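# Place blue-taped flask into free shaker clamp

## Task

Put the flask with the blue tape into an unoccupied clamp on the shaker so that its base sits fully down in the clamp and the clamp's spring ring encircles its conical body. Do not grip it hard, push hard on its rim, or rip the foil covering its opening. When finished, every other flask must still be seated. Do not bend any clamp's legs or pry a spring ring off. Do not strike any flask hard or let one drop more than a few centimetres. Any of these failures means the task fails.

## Robot and tools

Robot: two UR7e arms, left_arm and right_arm, each with a Robotiq 140 two-finger gripper whose fingers can fold at a hinge. Grip with the outer quarter of the pads, near the fingertips, to get the commanded squeeze. Deeper toward the palm the fingers wrap the part: narrow parts may slip and wide ones get squeezed harder than asked. Fingertips pushed into a surface fold easily and hide the contact.

Frames. The scene frame has its origin at table-top height midway between the nominal bases, +z up, +x out over the table, left_arm on the +y side. Base roots in the scene frame: left_arm (-0.027, +0.491, +0.013) m, right_arm (+0.044, -0.521, +0.013) m, both turned only slightly about z. Each arm reports its end_effector_position (m), end_effector_quat_wxyz and velocities in its own base frame. Fixed cameras and the table use the scene frame. Motion offsets are along the axes of that arm's current Hand target. Gripper +z points along the fingers; fingers open and close along y. end_effector_position is the point between closed pads; fingertips stick out about 33 mm past it (about 9 mm when fully open). Printed poses can be off by a few centimetres.

The 18-number row (used by execute_actions and move): one flat list covering both arms, always all 18 numbers, each in [-1, 1]. Order: left dx, dy, dz, rx, ry, rz, left gripper position, force_limit, speed, then the same nine for the right arm. dx..rz are an offset, not a pose: a displacement from the Hand target as it was when the action or move began, along that target's axes; 1.0 equals 0.6 m for dx/dy/dz and 180 degrees for rx/ry/rz, and rx, ry, rz form a single rotation vector. Six zeros re-request the current Hand target. Gripper numbers are absolute commands: position +1 fully open (140 mm), about -0.8 pads touching, -1 close until blocked; force_limit -1 gentle (about 14 N) up to +1 (about 58 N) at slow close; speed -1 about 30 mm/s, 0 about 140, +1 about 250. Faster closes grip much harder. To leave a gripper unchanged, resend its previous three numbers; a 0 is a real command. Orientation commands are clipped to 32 degrees from the measured one per step.

execute_actions(actions, cameras): actions is a list of actions; each action is a list of 1-15 rows, one per 1/30 s step, a short action repeating its last row. Every row in an action counts from that action's starting Hand target, so repeating an offset in a new action moves further. An empty list returns images and the full state. cameras: list of names, ["all"], or []; unknown names invalidate the call.

move(target, speed, blend, stop_force, zero, blocking, cameras): target is one 18-number row or a list of up to 15 rows, all offsets from the same starting Hand targets. Straight paths, no obstacle avoidance, total at most 10 s. speed in m/s, 0.002-3.6, default 0.25 (one value or one per target). blend in m rounds corners in a list; 0 stops at each. stop_force in N, 3-120, ends an arm's path when its wrist sensor feels that much push; unreliable while the gripper rotates and leave it out when lifting off something pressed. zero (default true) re-zeroes before the move. blocking=false returns after about 0.5 s and cannot combine with stop_force. Avoid paths passing near an arm's own base.

wait(seconds 0-10), stop() brakes a running move, zoom_image(camera, region [x0,y0,x1,y1] pixels, at most 504 by 504) on the latest image of cam_head_left, cam_head_right, cam_high, cam_low, cam_left_wrist or cam_right_wrist (all 896x504). zero_wrist_force(arm) tares that sensor. read_manual gives licence text. finished_scene(scene 1 or 2) ends the scene permanently.

Results: Hand target is the last commanded pose (next offsets count from it); the gripper may rest short of it, so send the gap as an offset. object_status: 0 moving, 1 blocked while opening, 2 blocked while closing (a grip), 3 reached position or pads met. position_measured is in counts: 3 open, 75 about 100 mm, 139 about 60 mm, 200 about 20 mm, 230 pads meeting. Wrist force/torque are in the end-effector axes, showing the push from the surface into the arm. The move: line reports done, off_target, moving, held or fault, plus limits such as paced or held. Joint torques, motor temperatures and MOTOR HOT lines also appear.

Avoid: a torque at a joint's limit (wrists 25.7 N m, others 138) or about 150 N outside force causes a 10 s stop; motors at 85 °C lock the arm 30-60 s. Arms are stiff, so targets even slightly past a firm contact can fault; approach slowly with stop_force. Don't let the arms bump or grip each other. Squeeze the flask gently, never drop or knock anything, keep everything on the table, and make sure the result stays stable after release.

Each tool is called after "Call:" as a command line: name --argument value for each argument, lists and objects as JSON in quotes; but a table of rows of numbers goes row by row, as --pt "numbers of a row", without its own name.

## Session

Call:
execute_actions --actions '[]'

Scene clock: 0.00 s.
left_arm: end_effector_position=(+0.9512, -0.1013, +0.3088) position_measured=3 object_status=3 end_effector_quat_wxyz=(-0.049, +0.736, -0.287, +0.612) | right_arm: end_effector_position=(+1.0342, +0.1166, +0.2080) position_measured=3 object_status=3 end_effector_quat_wxyz=(+0.089, +0.871, -0.127, +0.466)
Joint positions: left_arm=[-0.225 -0.845 1.355 -3.401 -1.635 3.61] | right_arm=[0.086 -0.551 0.773 -2.74 -1.917 3.339]
Joint velocities: within noise
Joint torques (N m): no reading
Motor temperatures (°C): left_arm=[32 33 29 37 41 42] | right_arm=[36 24 32 36 38 42]
Wrist force (N): no reading
Wrist torque (N m): no reading
Wrist force, peak (N): no reading
Hand target: left_arm +0.9512, -0.1013, +0.3088; -0.049, +0.736, -0.287, +0.612 | right_arm +1.0342, +0.1166, +0.2080; +0.089, +0.871, -0.127, +0.466
Tool commands: left_gripper/position=+1.0 left_gripper/force_limit=+1.0 left_gripper/speed=+1.0 right_gripper/position=+1.0 right_gripper/force_limit=+1.0 right_gripper/speed=+1.0

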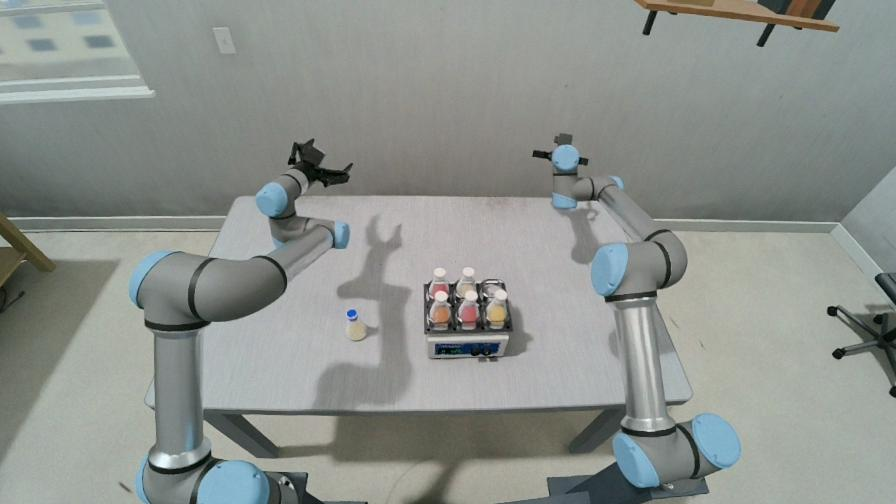

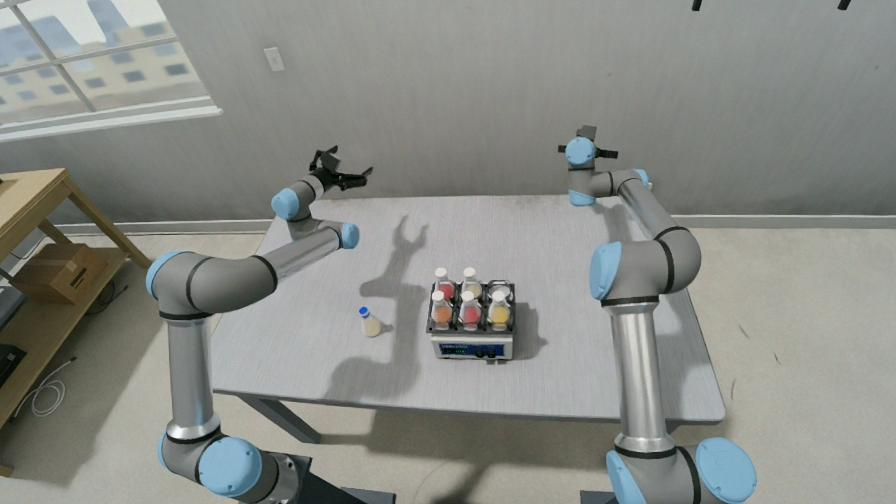

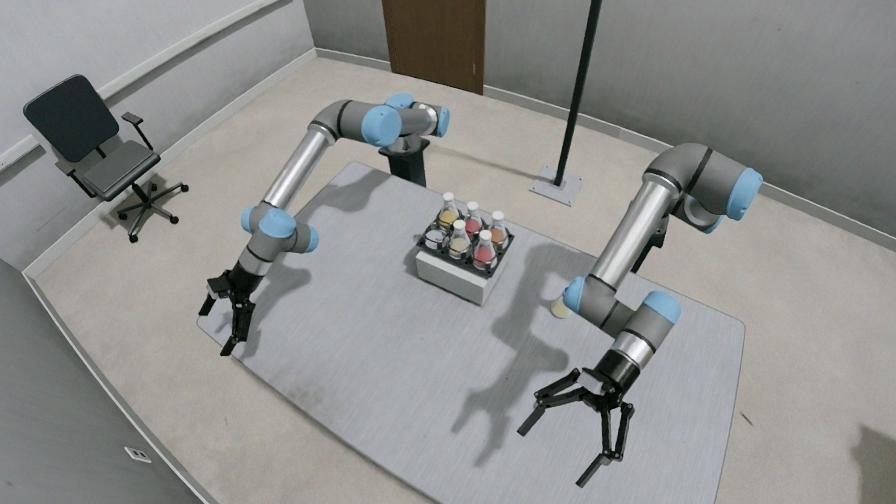

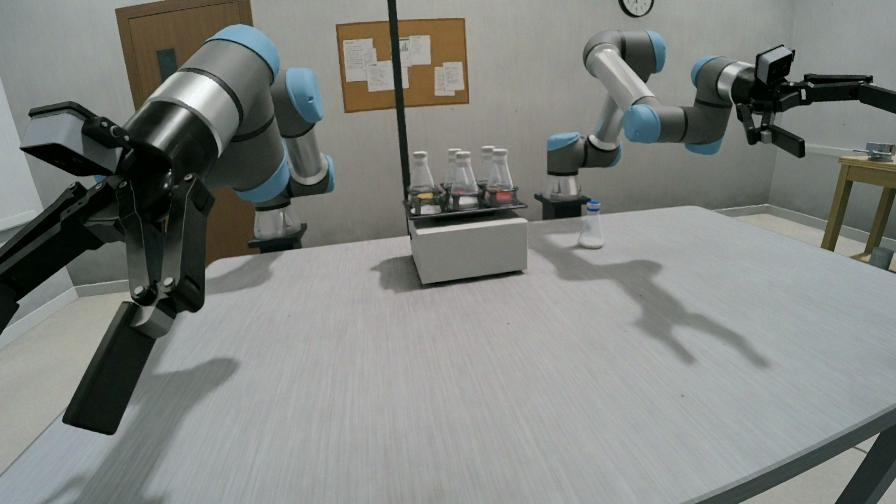

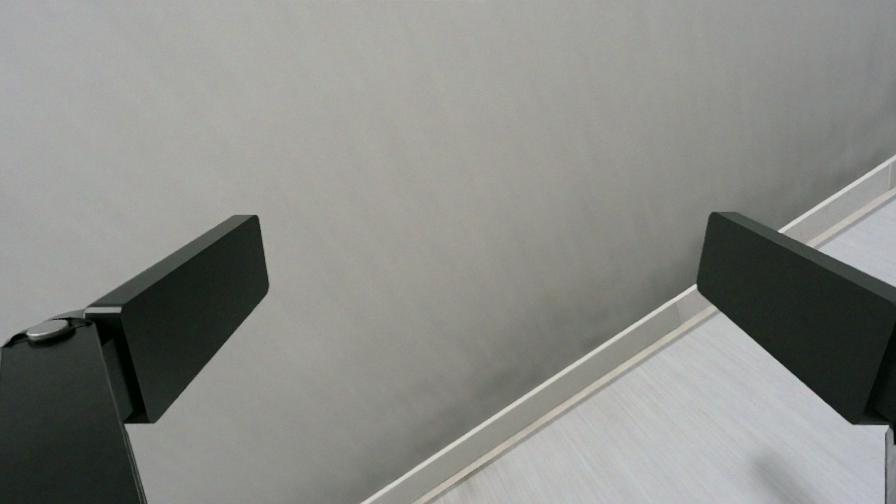

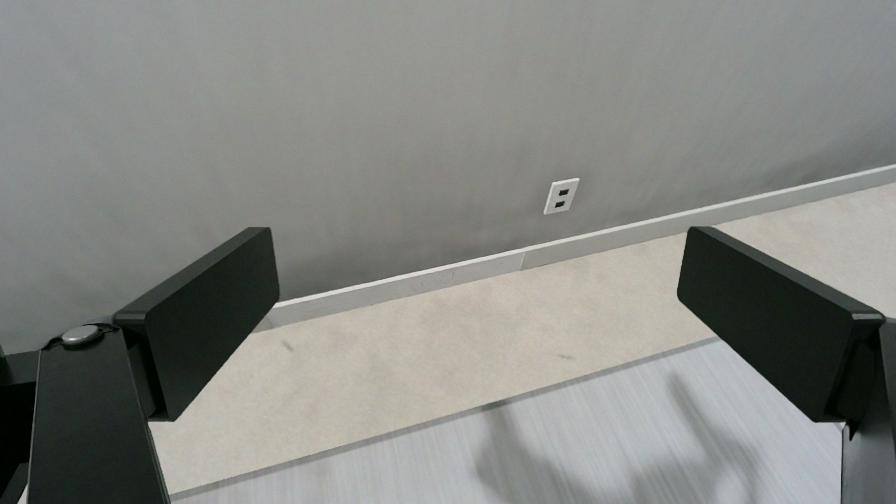

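Call:
zoom_image --camera "cam_head_left" --region '[330, 250, 530, 370]'

Call:
zoom_image --camera "cam_head_right" --region '[340, 250, 540, 370]'

Call:
zoom_image --camera "cam_low" --region '[390, 130, 630, 290]'

Call:
zoom_image --camera "cam_high" --region '[390, 170, 590, 330]'

Scaled by 2.520 from the camera's 896x504 image, which has a finer 1280x720 frame.

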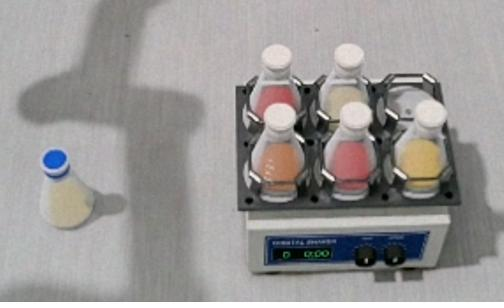

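Scaled by 2.520 from the camera's 896x504 image, which has a finer 1280x720 frame.

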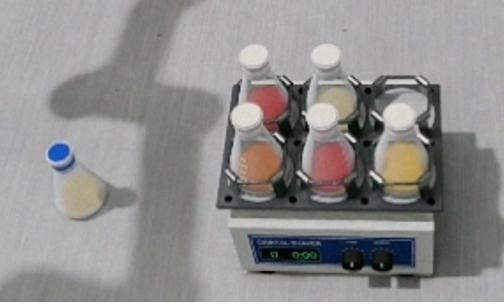

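Scaled by 2.100 from the camera's 896x504 image, which has a finer 1280x720 frame.

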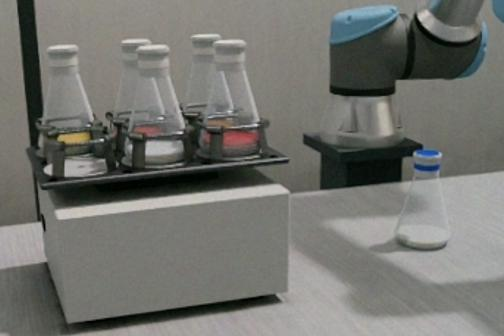

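Scaled by 2.520 from the camera's 896x504 image, which has a finer 1280x720 frame.

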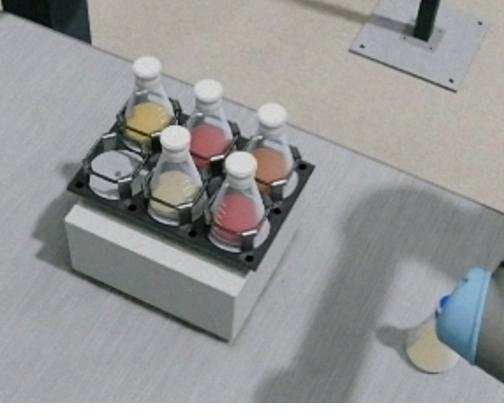

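Call:
move --target '[0.282,0.560,-0.925,-0.034,-0.428,-0.2006,1,1,1,0,0,0,0,0,0,1,1,1]' --speed 0.4 --cameras '["cam_left_wrist","cam_high","cam_head_left"]'

Scene clock: 50.87 s.
left_arm: end_effector_position=(+0.3295, -0.3076, +0.4511) position_measured=3 object_status=3 end_effector_quat_wxyz=(-0.001, +1.000, +0.000, +0.000) | right_arm: end_effector_position=(+1.0342, +0.1166, +0.2080) position_measured=3 object_status=3 end_effector_quat_wxyz=(+0.089, +0.871, -0.127, +0.466)
Joint positions: left_arm=[-1.052 -1.617 1.153 -1.106 -1.57 2.089] | right_arm=[0.086 -0.551 0.773 -2.74 -1.917 3.339]
Joint torques (N m): left_arm=[-2.95 -33.71 -20.3 -1.79 -1.53 -1.04] | right_arm=[-1 -60.65 -26.18 -3.64 -0.26 0.02]
Wrist force (N): left_arm=[1.9 -0.1 -3.1] | right_arm=[0.1 0.0 -0.1]
Wrist torque (N m): left_arm=[-0.15 -0.81 -0.07] | right_arm=[0.01 -0.01 0.00]
Wrist force, peak (N): left_arm=[-0.5 1.1 -3.6] | right_arm=[0.3 0.0 -0.3]
Hand target: left_arm +0.3293, -0.3076, +0.4511; -0.001, +1.000, +0.001, +0.000 | right_arm +1.0342, +0.1166, +0.2080; +0.089, +0.871, -0.127, +0.466
Off the commanded pose: left_arm 0.000 m, 0 deg | right_arm 0.000 m, 0 deg.
move: done
Images, in order (width x height): cam_head_left 896x504, cam_high 896x504, cam_left_wrist 896x504.

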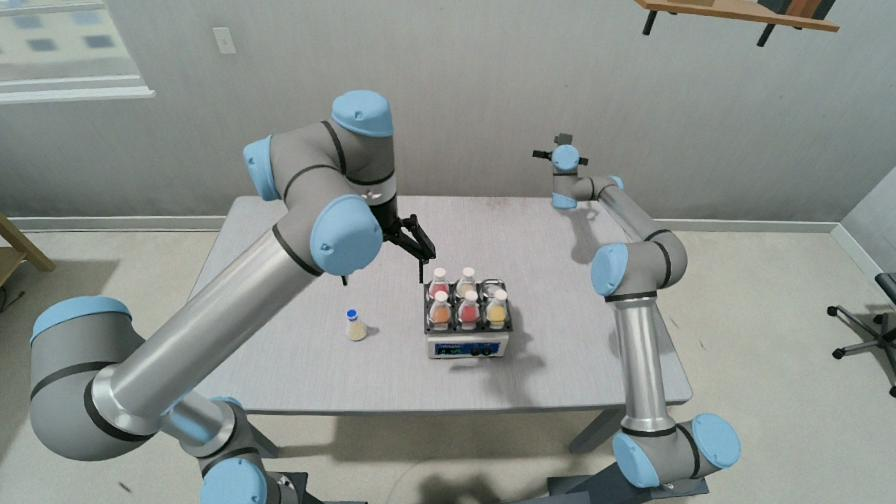

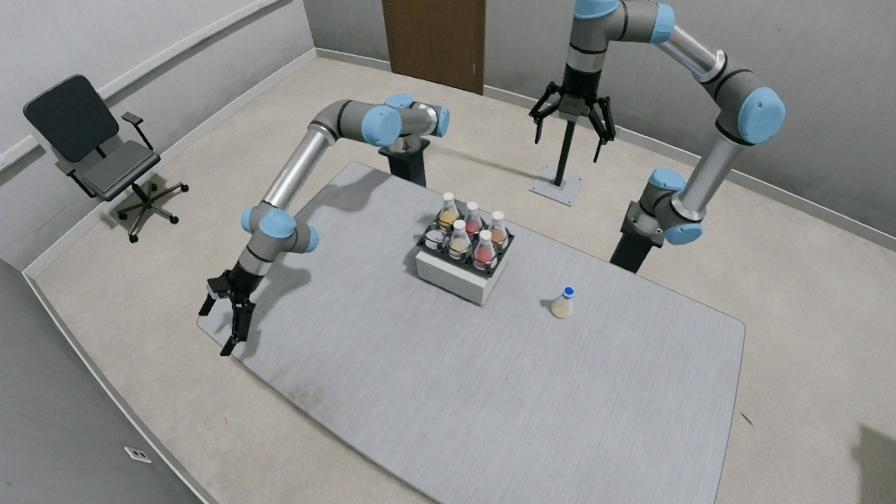

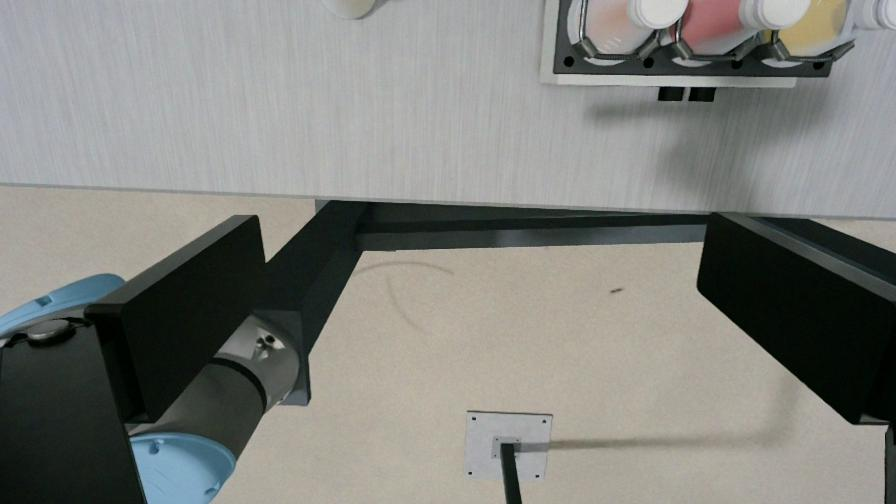

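Call:
move --target '[0.417,0.22,0,0,0,0,1,1,1,0,0,0,0,0,0,1,1,1]' --speed 0.4 --cameras '["cam_left_wrist"]'

Call:
zoom_image --camera "cam_left_wrist" --region '[400, 0, 896, 300]'

Scene clock: 69.40 s.
left_arm: end_effector_position=(+0.5788, -0.4387, +0.4500) position_measured=3 object_status=3 end_effector_quat_wxyz=(+0.042, +0.998, +0.000, +0.052) | right_arm: end_effector_position=(+1.0342, +0.1166, +0.2080) position_measured=3 object_status=3 end_effector_quat_wxyz=(+0.089, +0.871, -0.127, +0.466)
Joint positions: left_arm=[-0.842 -0.811 0.035 -0.927 -1.55 2.3] | right_arm=[0.086 -0.551 0.773 -2.74 -1.917 3.339]
Joint torques (N m): left_arm=[-2.22 -39.7 -23.28 -4.04 -1.64 -2.1] | right_arm=[0.04 -60.33 -26.71 -3.42 -0.32 -0.24]
Wrist force (N): left_arm=[2.2 0.1 -3.2] | right_arm=[0.0 0.1 0.0]
Wrist torque (N m): left_arm=[-0.14 -0.85 0.00] | right_arm=[0.02 -0.02 -0.01]
Wrist force, peak (N): left_arm=[4.4 1.0 -3.0] | right_arm=[0.0 -0.4 -0.1]
Hand target: left_arm +0.5796, -0.4393, +0.4509; -0.001, +1.000, +0.001, +0.000 | right_arm +1.0342, +0.1166, +0.2080; +0.089, +0.871, -0.127, +0.466
Off the commanded pose: left_arm 0.001 m, 8 deg | right_arm 0.000 m, 0 deg.
elbow stopped short (left arm): the move would have taken joint 3 (elbow) straighter than the controller allows.
move: off_target (left_arm)
Images, in order (width x height): cam_left_wrist 896x504.

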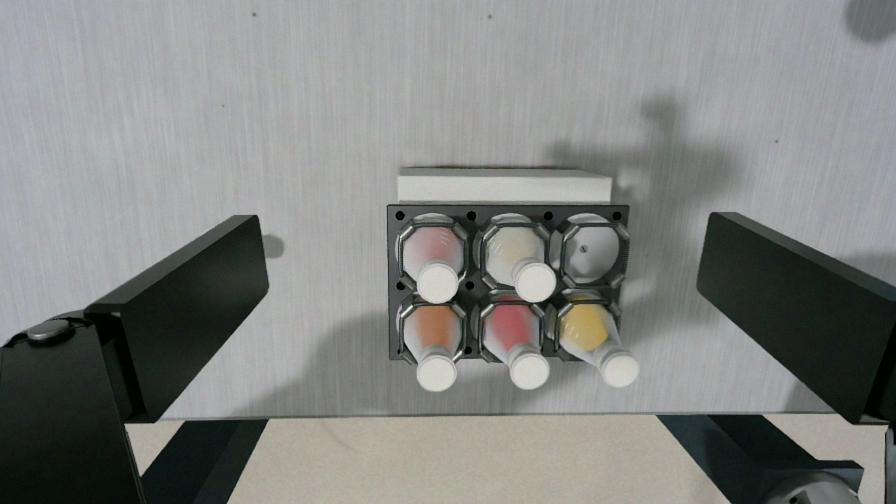

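Scaled by 1.016 from the camera's 896x504 image, which has a finer 1280x720 frame.

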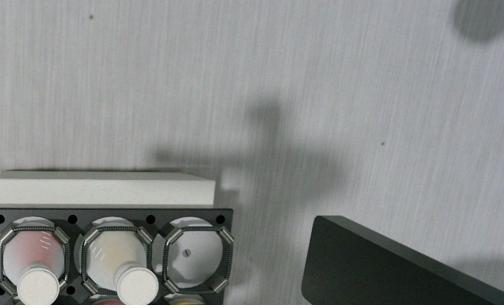

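Call:
move --target '[-0.1667,-0.148,0.083,0,0,0,1,1,1,0,0,0,0,0,0,1,1,1]' --speed 0.4 --cameras '["cam_left_wrist"]'

Call:
zoom_image --camera "cam_left_wrist" --region '[200, 0, 500, 250]'

Call:
zoom_image --camera "cam_left_wrist" --region '[500, 0, 800, 250]'

Scene clock: 94.40 s.
left_arm: end_effector_position=(+0.4795, -0.3506, +0.4012) position_measured=3 object_status=3 end_effector_quat_wxyz=(-0.001, +1.000, +0.000, +0.000) end_effector_velocity=(+0.000, -0.001, -0.001) end_effector_angular_velocity=(-0.002, -0.001, +0.000) | right_arm: end_effector_position=(+1.0342, +0.1166, +0.2080) position_measured=3 object_status=3 end_effector_quat_wxyz=(+0.089, +0.871, -0.127, +0.466)
Joint positions: left_arm=[-0.858 -1.301 0.935 -1.203 -1.57 2.283] | right_arm=[0.086 -0.551 0.773 -2.74 -1.917 3.339]
Joint velocities: left_arm=[0 -0.001 0.004 -0.005 -0.001 -0.001] | right_arm=[within noise]
Joint torques (N m): left_arm=[4.68 -48.08 -13.95 -5.69 -1.5 2.18] | right_arm=[0.94 -60.65 -25.92 -3.48 -0.28 -0.12]
Wrist force (N): left_arm=[2.0 0.1 -2.9] | right_arm=[-0.1 -0.1 0.0]
Wrist torque (N m): left_arm=[-0.11 -0.86 0.01] | right_arm=[-0.04 0.00 -0.01]
Wrist force, peak (N): left_arm=[3.6 1.4 -4.2] | right_arm=[0.0 0.2 -0.2]
Hand target: left_arm +0.4795, -0.3506, +0.4012; -0.001, +1.000, +0.001, +0.000 | right_arm +1.0342, +0.1166, +0.2080; +0.089, +0.871, -0.127, +0.466
Off the commanded pose: left_arm 0.000 m, 0 deg | right_arm 0.000 m, 0 deg.
move: done
Images, in order (width x height): cam_left_wrist 896x504.

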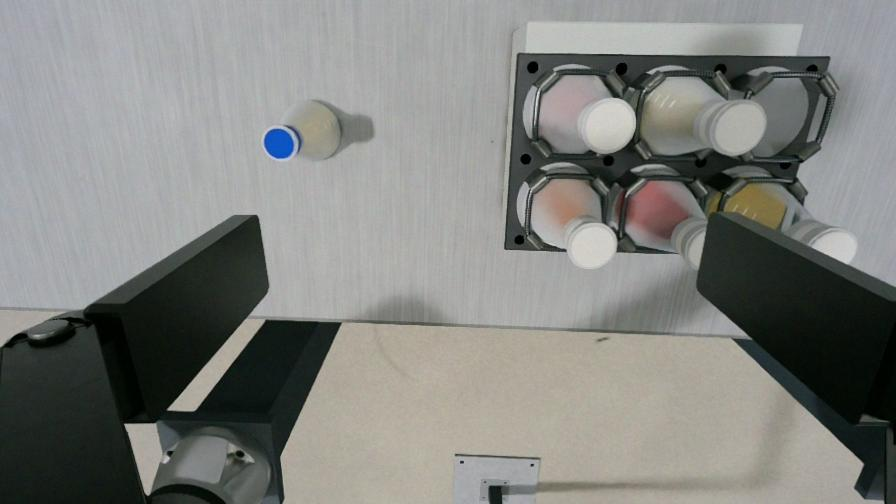

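Scaled by 1.680 from the camera's 896x504 image, which has a finer 1280x720 frame.

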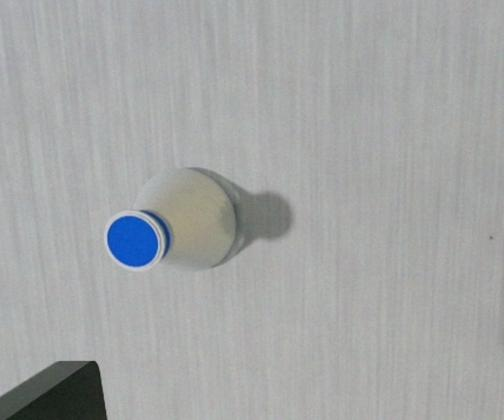

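Scaled by 1.680 from the camera's 896x504 image, which has a finer 1280x720 frame.

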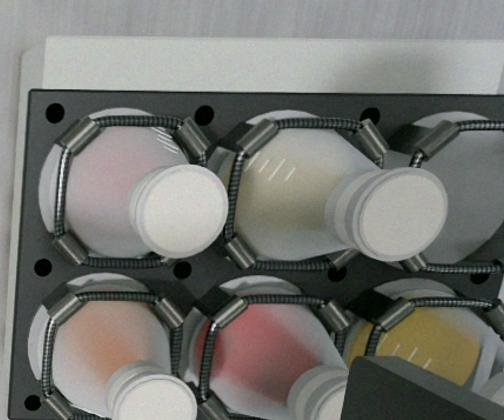

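Call:
execute_actions --actions '[]' --cameras '["cam_low","cam_high","cam_head_left"]'

Call:
zoom_image --camera "cam_low" --region '[562, 190, 622, 255]'

Call:
zoom_image --camera "cam_low" --region '[400, 140, 530, 220]'

Call:
zoom_image --camera "cam_left_wrist" --region '[250, 80, 390, 180]'

Scene clock: 141.47 s.
left_arm: end_effector_position=(+0.4795, -0.3506, +0.4012) position_measured=3 object_status=3 end_effector_quat_wxyz=(-0.001, +1.000, +0.001, +0.000) | right_arm: end_effector_position=(+1.0342, +0.1166, +0.2080) position_measured=3 object_status=3 end_effector_quat_wxyz=(+0.089, +0.871, -0.127, +0.466)
Joint positions: left_arm=[-0.858 -1.301 0.935 -1.203 -1.57 2.283] | right_arm=[0.086 -0.551 0.773 -2.74 -1.917 3.339]
Joint velocities: within noise
Joint torques (N m): left_arm=[6.27 -49.46 -14.55 -5.26 -1.63 2.37] | right_arm=[-0.25 -59.56 -25.24 -3.44 -0.57 -0.09]
Motor temperatures (°C): left_arm=[31 33 29 37 41 42] | right_arm=[36 25 31 36 38 42]
Wrist force (N): left_arm=[2.0 -0.2 -2.8] | right_arm=[-0.2 0.0 -0.1]
Wrist torque (N m): left_arm=[-0.18 -0.85 0.01] | right_arm=[-0.01 0.02 -0.01]
Wrist force, peak (N): left_arm=[1.9 0.1 -3.2] | right_arm=[0.2 -0.3 0.1]
Hand target: left_arm +0.4795, -0.3506, +0.4012; -0.001, +1.000, +0.001, +0.000 | right_arm +1.0342, +0.1166, +0.2080; +0.089, +0.871, -0.127, +0.466
Tool commands: left_gripper/position=+1.0 left_gripper/force_limit=+1.0 left_gripper/speed=+1.0 right_gripper/position=+1.0 right_gripper/force_limit=+1.0 right_gripper/speed=+1.0
Off the commanded pose: left_arm 0.000 m, 0 deg | right_arm 0.000 m, 0 deg.
Images, in order (width x height): cam_head_left 896x504, cam_high 896x504, cam_low 896x504.

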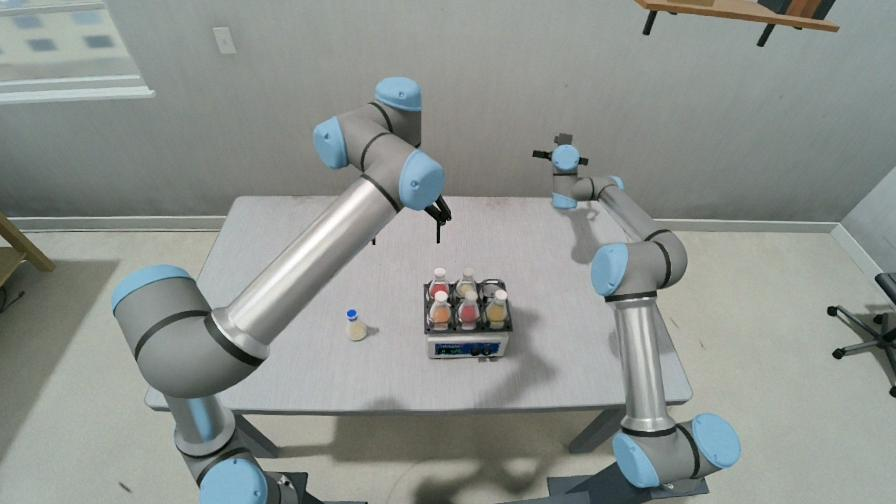

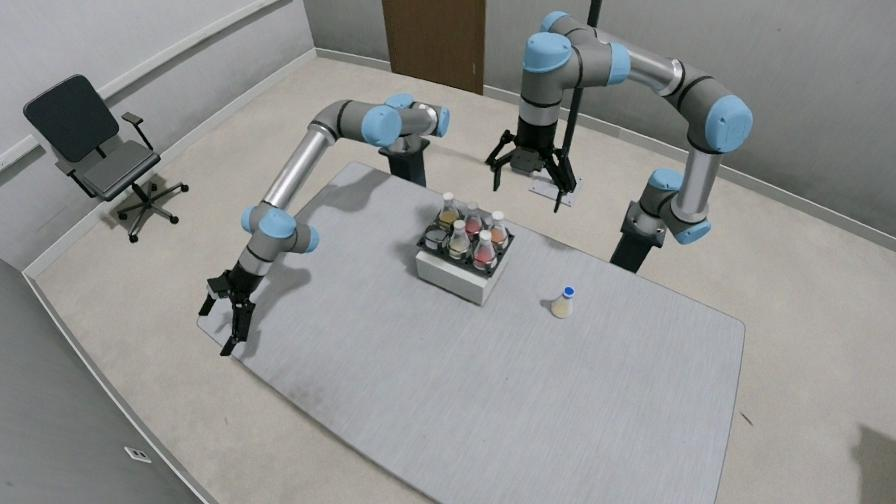

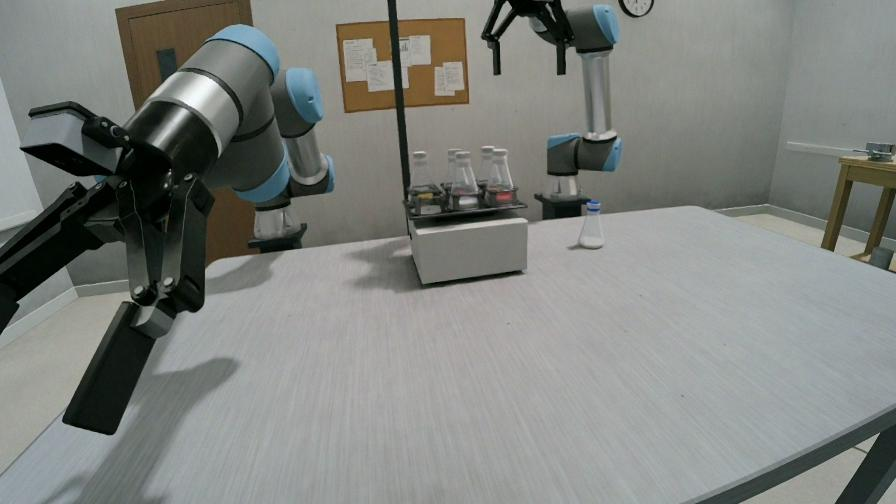

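Scaled by 7.754 from the camera's 896x504 image, which has a finer 1280x720 frame.

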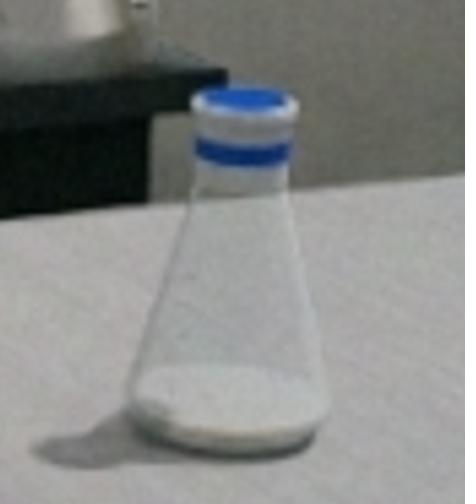

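Scaled by 3.877 from the camera's 896x504 image, which has a finer 1280x720 frame.

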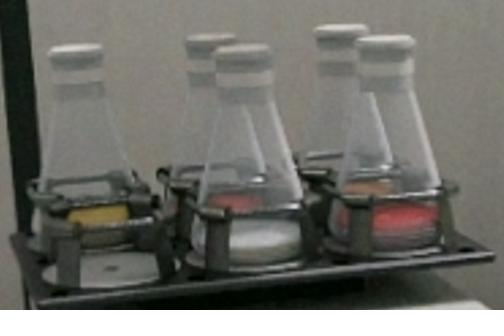

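This scene's latest camera images include none from cam_left_wrist. They are from: cam_head_left, cam_high, cam_low. cam_left_wrist's image comes with the result of a call that names it in "cameras".

Call:
move --target '[0,-0.267,0.285,0,0,0.25,0.1,-1,-0.5,0,0,0,0,0,0,1,1,1]' --speed 0.3 --cameras '["cam_left_wrist","cam_low"]'

Call:
zoom_image --camera "cam_left_wrist" --region '[300, 50, 600, 250]'

Call:
zoom_image --camera "cam_low" --region '[540, 130, 660, 260]'

Scene clock: 220.90 s.
left_arm: end_effector_position=(+0.4793, -0.1901, +0.2306) position_measured=117 object_status=3 end_effector_quat_wxyz=(-0.001, +0.924, -0.382, +0.000) end_effector_velocity=(+0.000, -0.001, -0.001) end_effector_angular_velocity=(+0.000, +0.001, -0.007) | right_arm: end_effector_position=(+1.0342, +0.1166, +0.2080) position_measured=3 object_status=3 end_effector_quat_wxyz=(+0.089, +0.871, -0.127, +0.466)
Joint positions: left_arm=[-0.64 -1.549 1.666 -1.686 -1.57 3.286] | right_arm=[0.086 -0.551 0.773 -2.74 -1.917 3.339]
Joint velocities: left_arm=[-0.001 0.001 0 0 0 0.006] | right_arm=[within noise]
Joint torques (N m): left_arm=[-1.93 -13.78 -23.74 -2.55 -0.03 2.19] | right_arm=[0.56 -60.02 -24.57 -3.26 -0.39 -0.12]
Wrist force (N): left_arm=[2.0 -0.1 -2.9] | right_arm=[-0.1 -0.1 0.0]
Wrist torque (N m): left_arm=[-0.15 -0.85 0.08] | right_arm=[-0.02 -0.01 0.00]
Wrist force, peak (N): left_arm=[1.7 1.5 -4.2] | right_arm=[0.1 -0.1 -0.3]
Hand target: left_arm +0.4793, -0.1901, +0.2305; -0.001, +0.924, -0.382, +0.000 | right_arm +1.0342, +0.1166, +0.2080; +0.089, +0.871, -0.127, +0.466
Off the commanded pose: left_arm 0.000 m, 0 deg | right_arm 0.000 m, 0 deg.
move: done
Images, in order (width x height): cam_low 896x504, cam_left_wrist 896x504.

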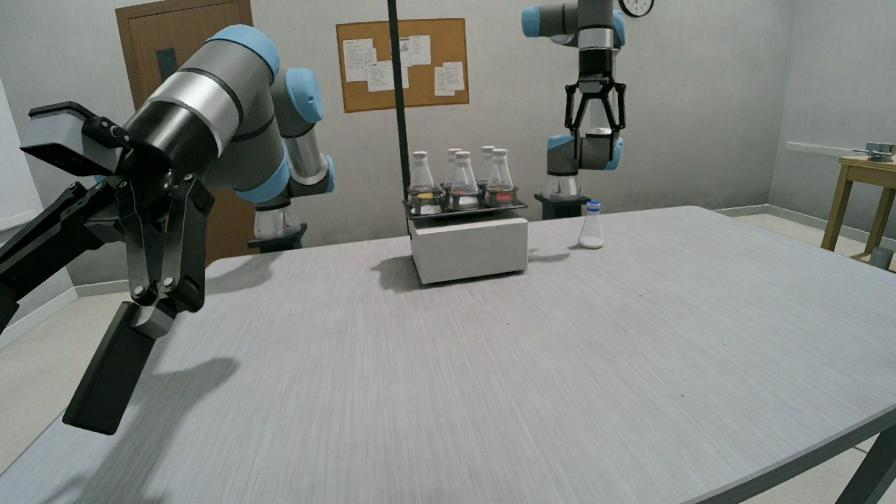

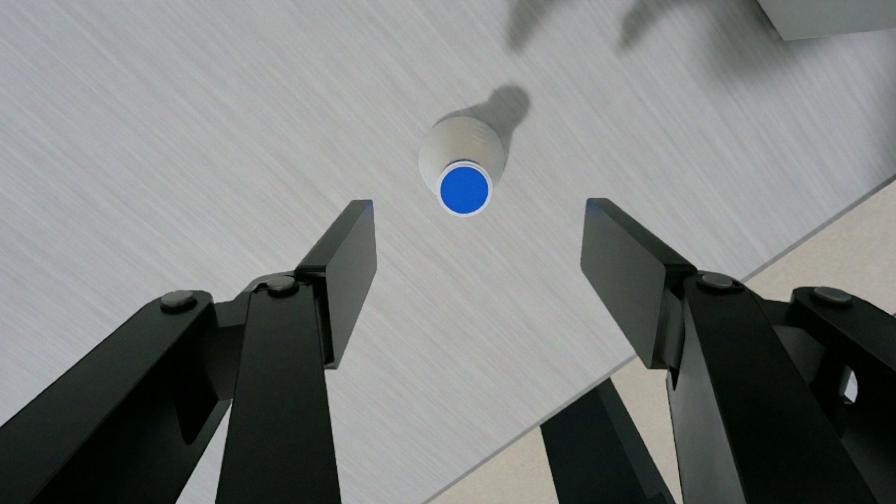

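Scaled by 1.680 from the camera's 896x504 image, which has a finer 1280x720 frame.

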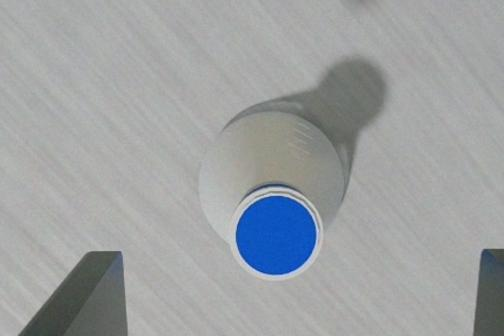

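Scaled by 3.877 from the camera's 896x504 image, which has a finer 1280x720 frame.

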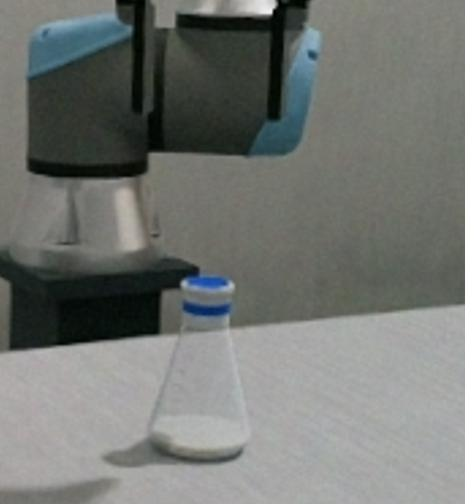

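Call:
move --pt "-0.0108 0.005 0.08 0 0 0 0.1 -1 -1 0 0 0 0 0 0 1 1 1" --pt "-0.0108 0.005 0.2567 0 0 0 0.1 -1 -1 0 0 0 0 0 0 1 1 1" --speed '[0.15,0.1]' --cameras '["cam_left_wrist","cam_low"]'

Call:
zoom_image --camera "cam_low" --region '[540, 130, 660, 260]'

Scene clock: 236.50 s.
left_arm: end_effector_position=(+0.4725, -0.1874, +0.0764) position_measured=117 object_status=3 end_effector_quat_wxyz=(-0.001, +0.924, -0.382, -0.001) | right_arm: end_effector_position=(+1.0342, +0.1166, +0.2080) position_measured=3 object_status=3 end_effector_quat_wxyz=(+0.089, +0.871, -0.127, +0.466)
Joint positions: left_arm=[-0.644 -1.449 1.974 -2.095 -1.57 3.282] | right_arm=[0.086 -0.551 0.773 -2.74 -1.917 3.339]
Joint torques (N m): left_arm=[5.31 -38.93 -31.06 -2.31 -0.99 2.39] | right_arm=[-0.79 -60.26 -24.97 -3.14 -0.6 -0.41]
Wrist force (N): left_arm=[1.9 0.2 -2.7] | right_arm=[-0.3 -0.1 -0.1]
Wrist torque (N m): left_arm=[-0.08 -0.81 0.06] | right_arm=[-0.02 0.04 -0.01]
Wrist force, peak (N): left_arm=[2.0 0.1 -4.9] | right_arm=[0.1 -0.2 -0.3]
Hand target: left_arm +0.4725, -0.1874, +0.0765; -0.001, +0.924, -0.382, +0.000 | right_arm +1.0342, +0.1166, +0.2080; +0.089, +0.871, -0.127, +0.466
Off the commanded pose: left_arm 0.000 m, 0 deg | right_arm 0.000 m, 0 deg.
move: done
Images, in order (width x height): cam_low 896x504, cam_left_wrist 896x504.

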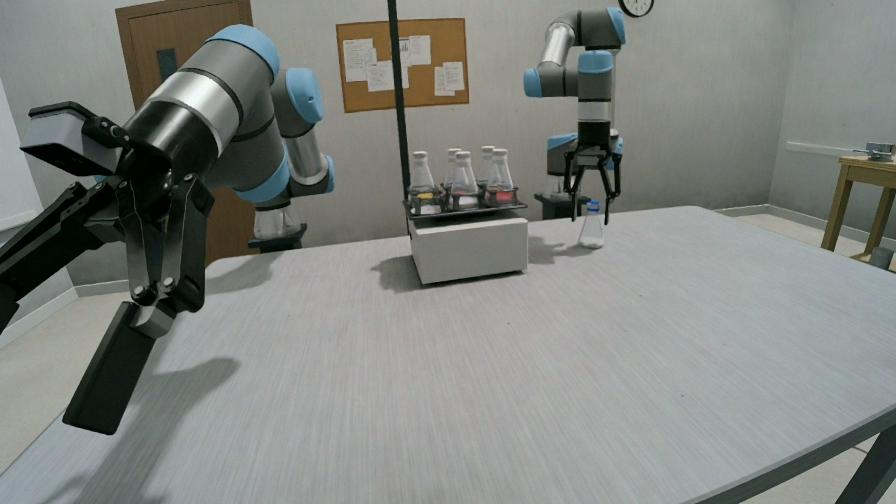

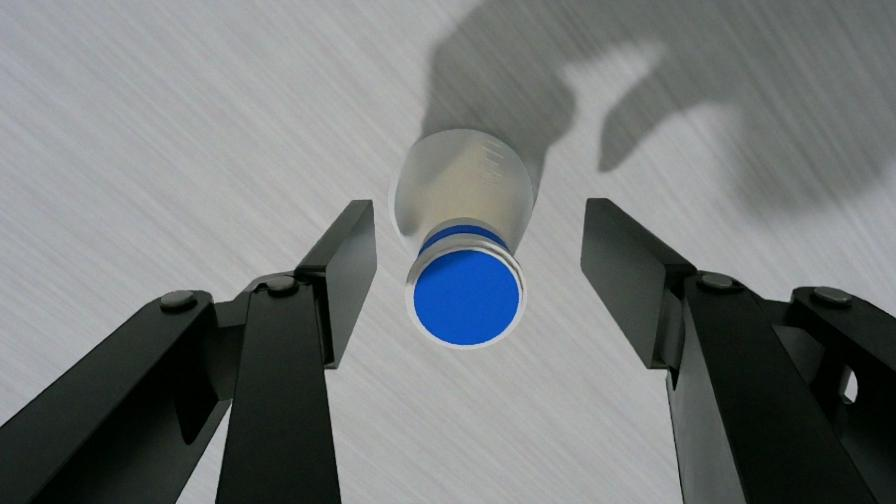

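Scaled by 3.877 from the camera's 896x504 image, which has a finer 1280x720 frame.

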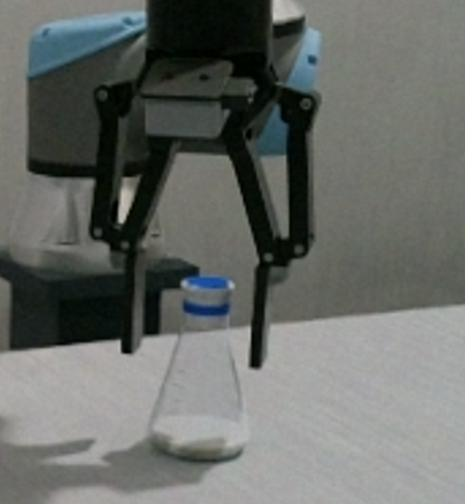

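Call:
execute_actions --actions '[[[0,0,0,0,0,0,-1,-1,-1,0,0,0,0,0,0,1,1,1]],[[0,0,0,0,0,0,-1,-1,-1,0,0,0,0,0,0,1,1,1]],[[0,0,0,0,0,0,-1,-1,-1,0,0,0,0,0,0,1,1,1]],[[0,0,0,0,0,0,-1,-1,-1,0,0,0,0,0,0,1,1,1]]]' --cameras '["cam_left_wrist","cam_low"]'

Call:
zoom_image --camera "cam_low" --region '[540, 130, 660, 260]'

Scene clock: 248.87 s.
left_arm: end_effector_position=(+0.4726, -0.1875, +0.0765) position_measured=169 object_status=2 end_effector_quat_wxyz=(-0.001, +0.924, -0.382, +0.000) | right_arm: end_effector_position=(+1.0342, +0.1166, +0.2080) position_measured=3 object_status=3 end_effector_quat_wxyz=(+0.089, +0.871, -0.127, +0.466)
Joint positions: left_arm=[-0.644 -1.449 1.974 -2.095 -1.57 3.282] | right_arm=[0.086 -0.551 0.773 -2.74 -1.917 3.339]
Joint torques (N m): left_arm=[-0.38 -9.5 -5.31 0.49 -4.39 1.29] | right_arm=[0.24 -59.97 -25.96 -3.15 -0.74 -0.44]
Wrist force (N): left_arm=[0.6 -6.9 -18.0] | right_arm=[-0.1 0.0 0.0]
Wrist torque (N m): left_arm=[0.41 -0.84 0.07] | right_arm=[-0.01 0.00 0.00]
Wrist force, peak (N): left_arm=[0.6 -7.5 -19.4] | right_arm=[0.2 -0.2 -0.2]
Hand target: left_arm +0.4725, -0.1874, +0.0765; -0.001, +0.924, -0.382, +0.000 | right_arm +1.0342, +0.1166, +0.2080; +0.089, +0.871, -0.127, +0.466
Off the commanded pose: left_arm 0.000 m, 0 deg | right_arm 0.000 m, 0 deg.
Images, in order (width x height): cam_low 896x504, cam_left_wrist 896x504.

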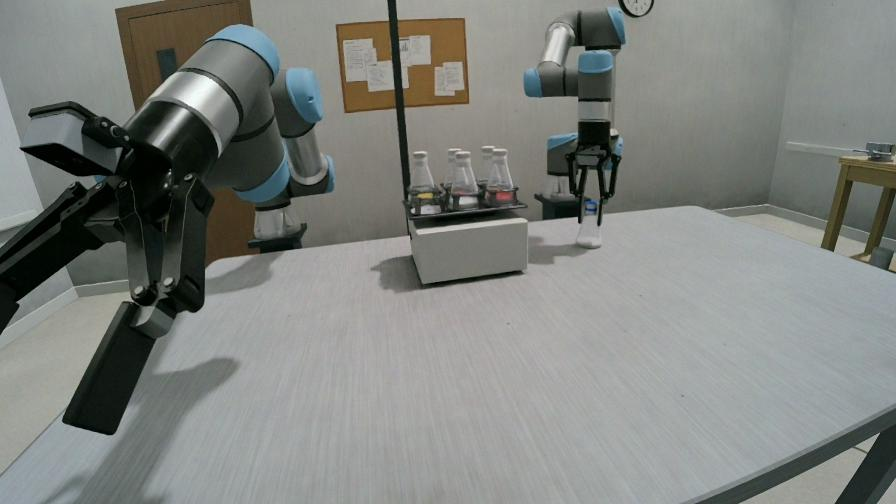

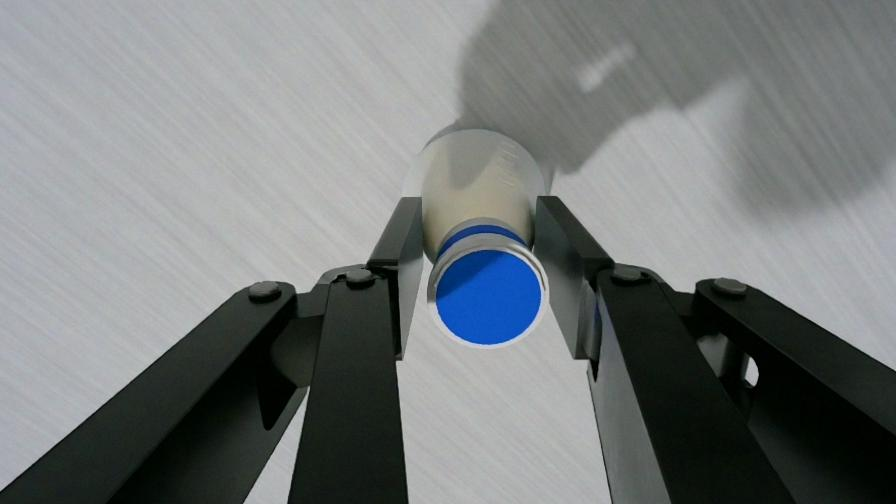

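Scaled by 3.877 from the camera's 896x504 image, which has a finer 1280x720 frame.

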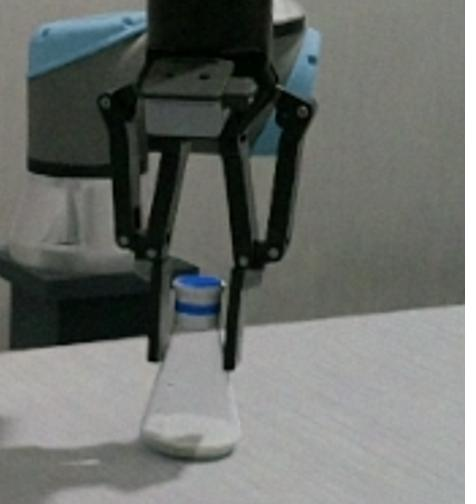

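Call:
move --target '[0,0,-0.025,0,0,0,-1,-1,-1,0,0,0,0,0,0,1,1,1]' --speed 0.03 --cameras '["cam_left_wrist","cam_low"]'

Call:
zoom_image --camera "cam_low" --region '[540, 130, 660, 260]'

Scene clock: 255.63 s.
left_arm: end_effector_position=(+0.4726, -0.1875, +0.0917) position_measured=169 object_status=2 end_effector_quat_wxyz=(-0.001, +0.924, -0.382, +0.000) end_effector_velocity=(+0.000, +0.000, -0.001) end_effector_angular_velocity=(-0.001, -0.001, +0.000) | right_arm: end_effector_position=(+1.0342, +0.1166, +0.2080) position_measured=3 object_status=3 end_effector_quat_wxyz=(+0.089, +0.871, -0.127, +0.466)
Joint positions: left_arm=[-0.644 -1.467 1.951 -2.053 -1.57 3.282] | right_arm=[0.086 -0.551 0.773 -2.74 -1.917 3.339]
Joint velocities: left_arm=[0.001 0 0.003 -0.005 0 0.001] | right_arm=[within noise]
Joint torques (N m): left_arm=[-3.19 -15.9 -12.94 -5.42 1.67 -0.84] | right_arm=[0.54 -60.9 -26.33 -3.19 -0.47 -0.28]
Wrist force (N): left_arm=[2.2 0.2 -1.8] | right_arm=[0.0 0.0 -0.1]
Wrist torque (N m): left_arm=[-0.09 -0.87 0.06] | right_arm=[0.00 -0.01 -0.01]
Wrist force, peak (N): left_arm=[1.2 -7.8 -20.4] | right_arm=[0.3 -0.2 -0.1]
Hand target: left_arm +0.4725, -0.1875, +0.0915; -0.001, +0.924, -0.382, +0.000 | right_arm +1.0342, +0.1166, +0.2080; +0.089, +0.871, -0.127, +0.466
Off the commanded pose: left_arm 0.000 m, 0 deg | right_arm 0.000 m, 0 deg.
move: done
Images, in order (width x height): cam_low 896x504, cam_left_wrist 896x504.

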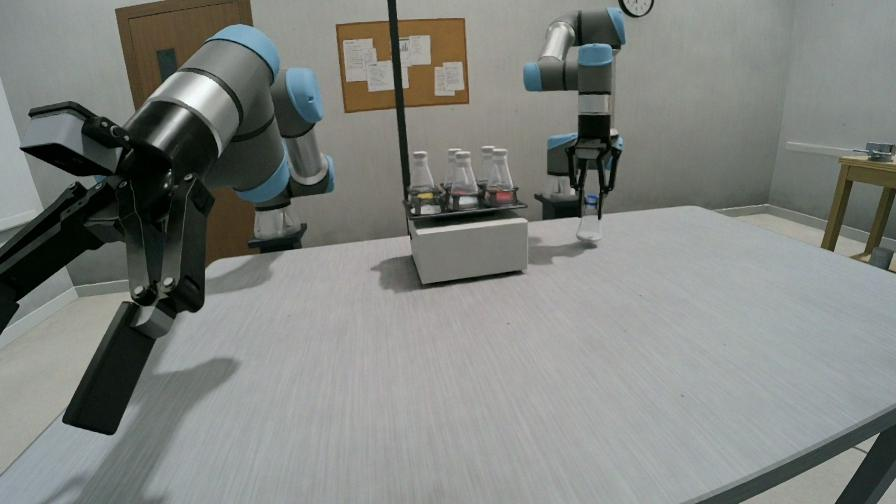

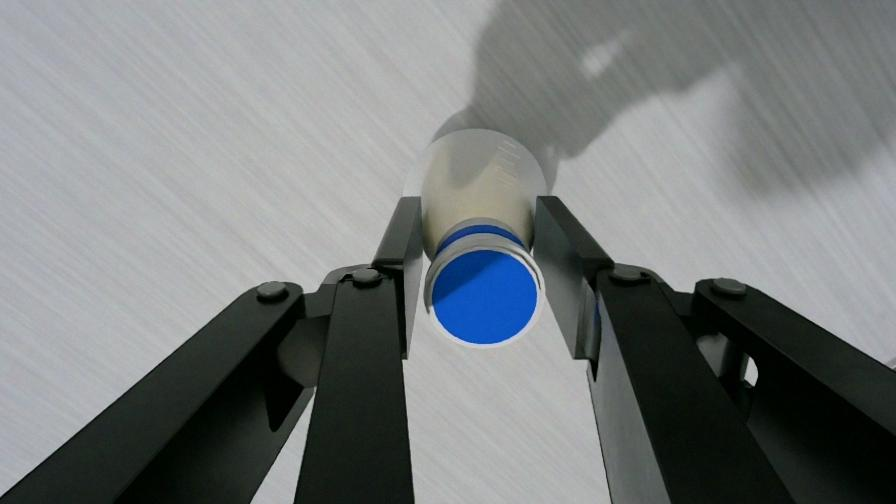

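Scaled by 3.877 from the camera's 896x504 image, which has a finer 1280x720 frame.

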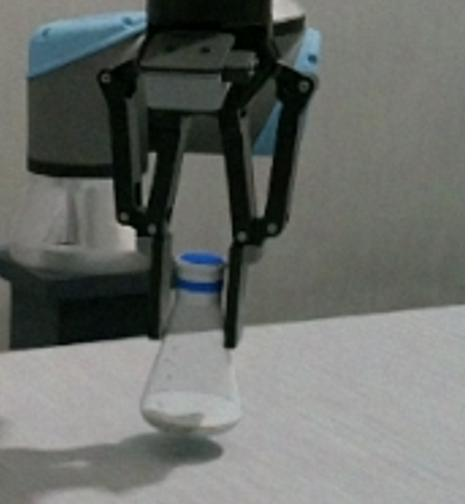

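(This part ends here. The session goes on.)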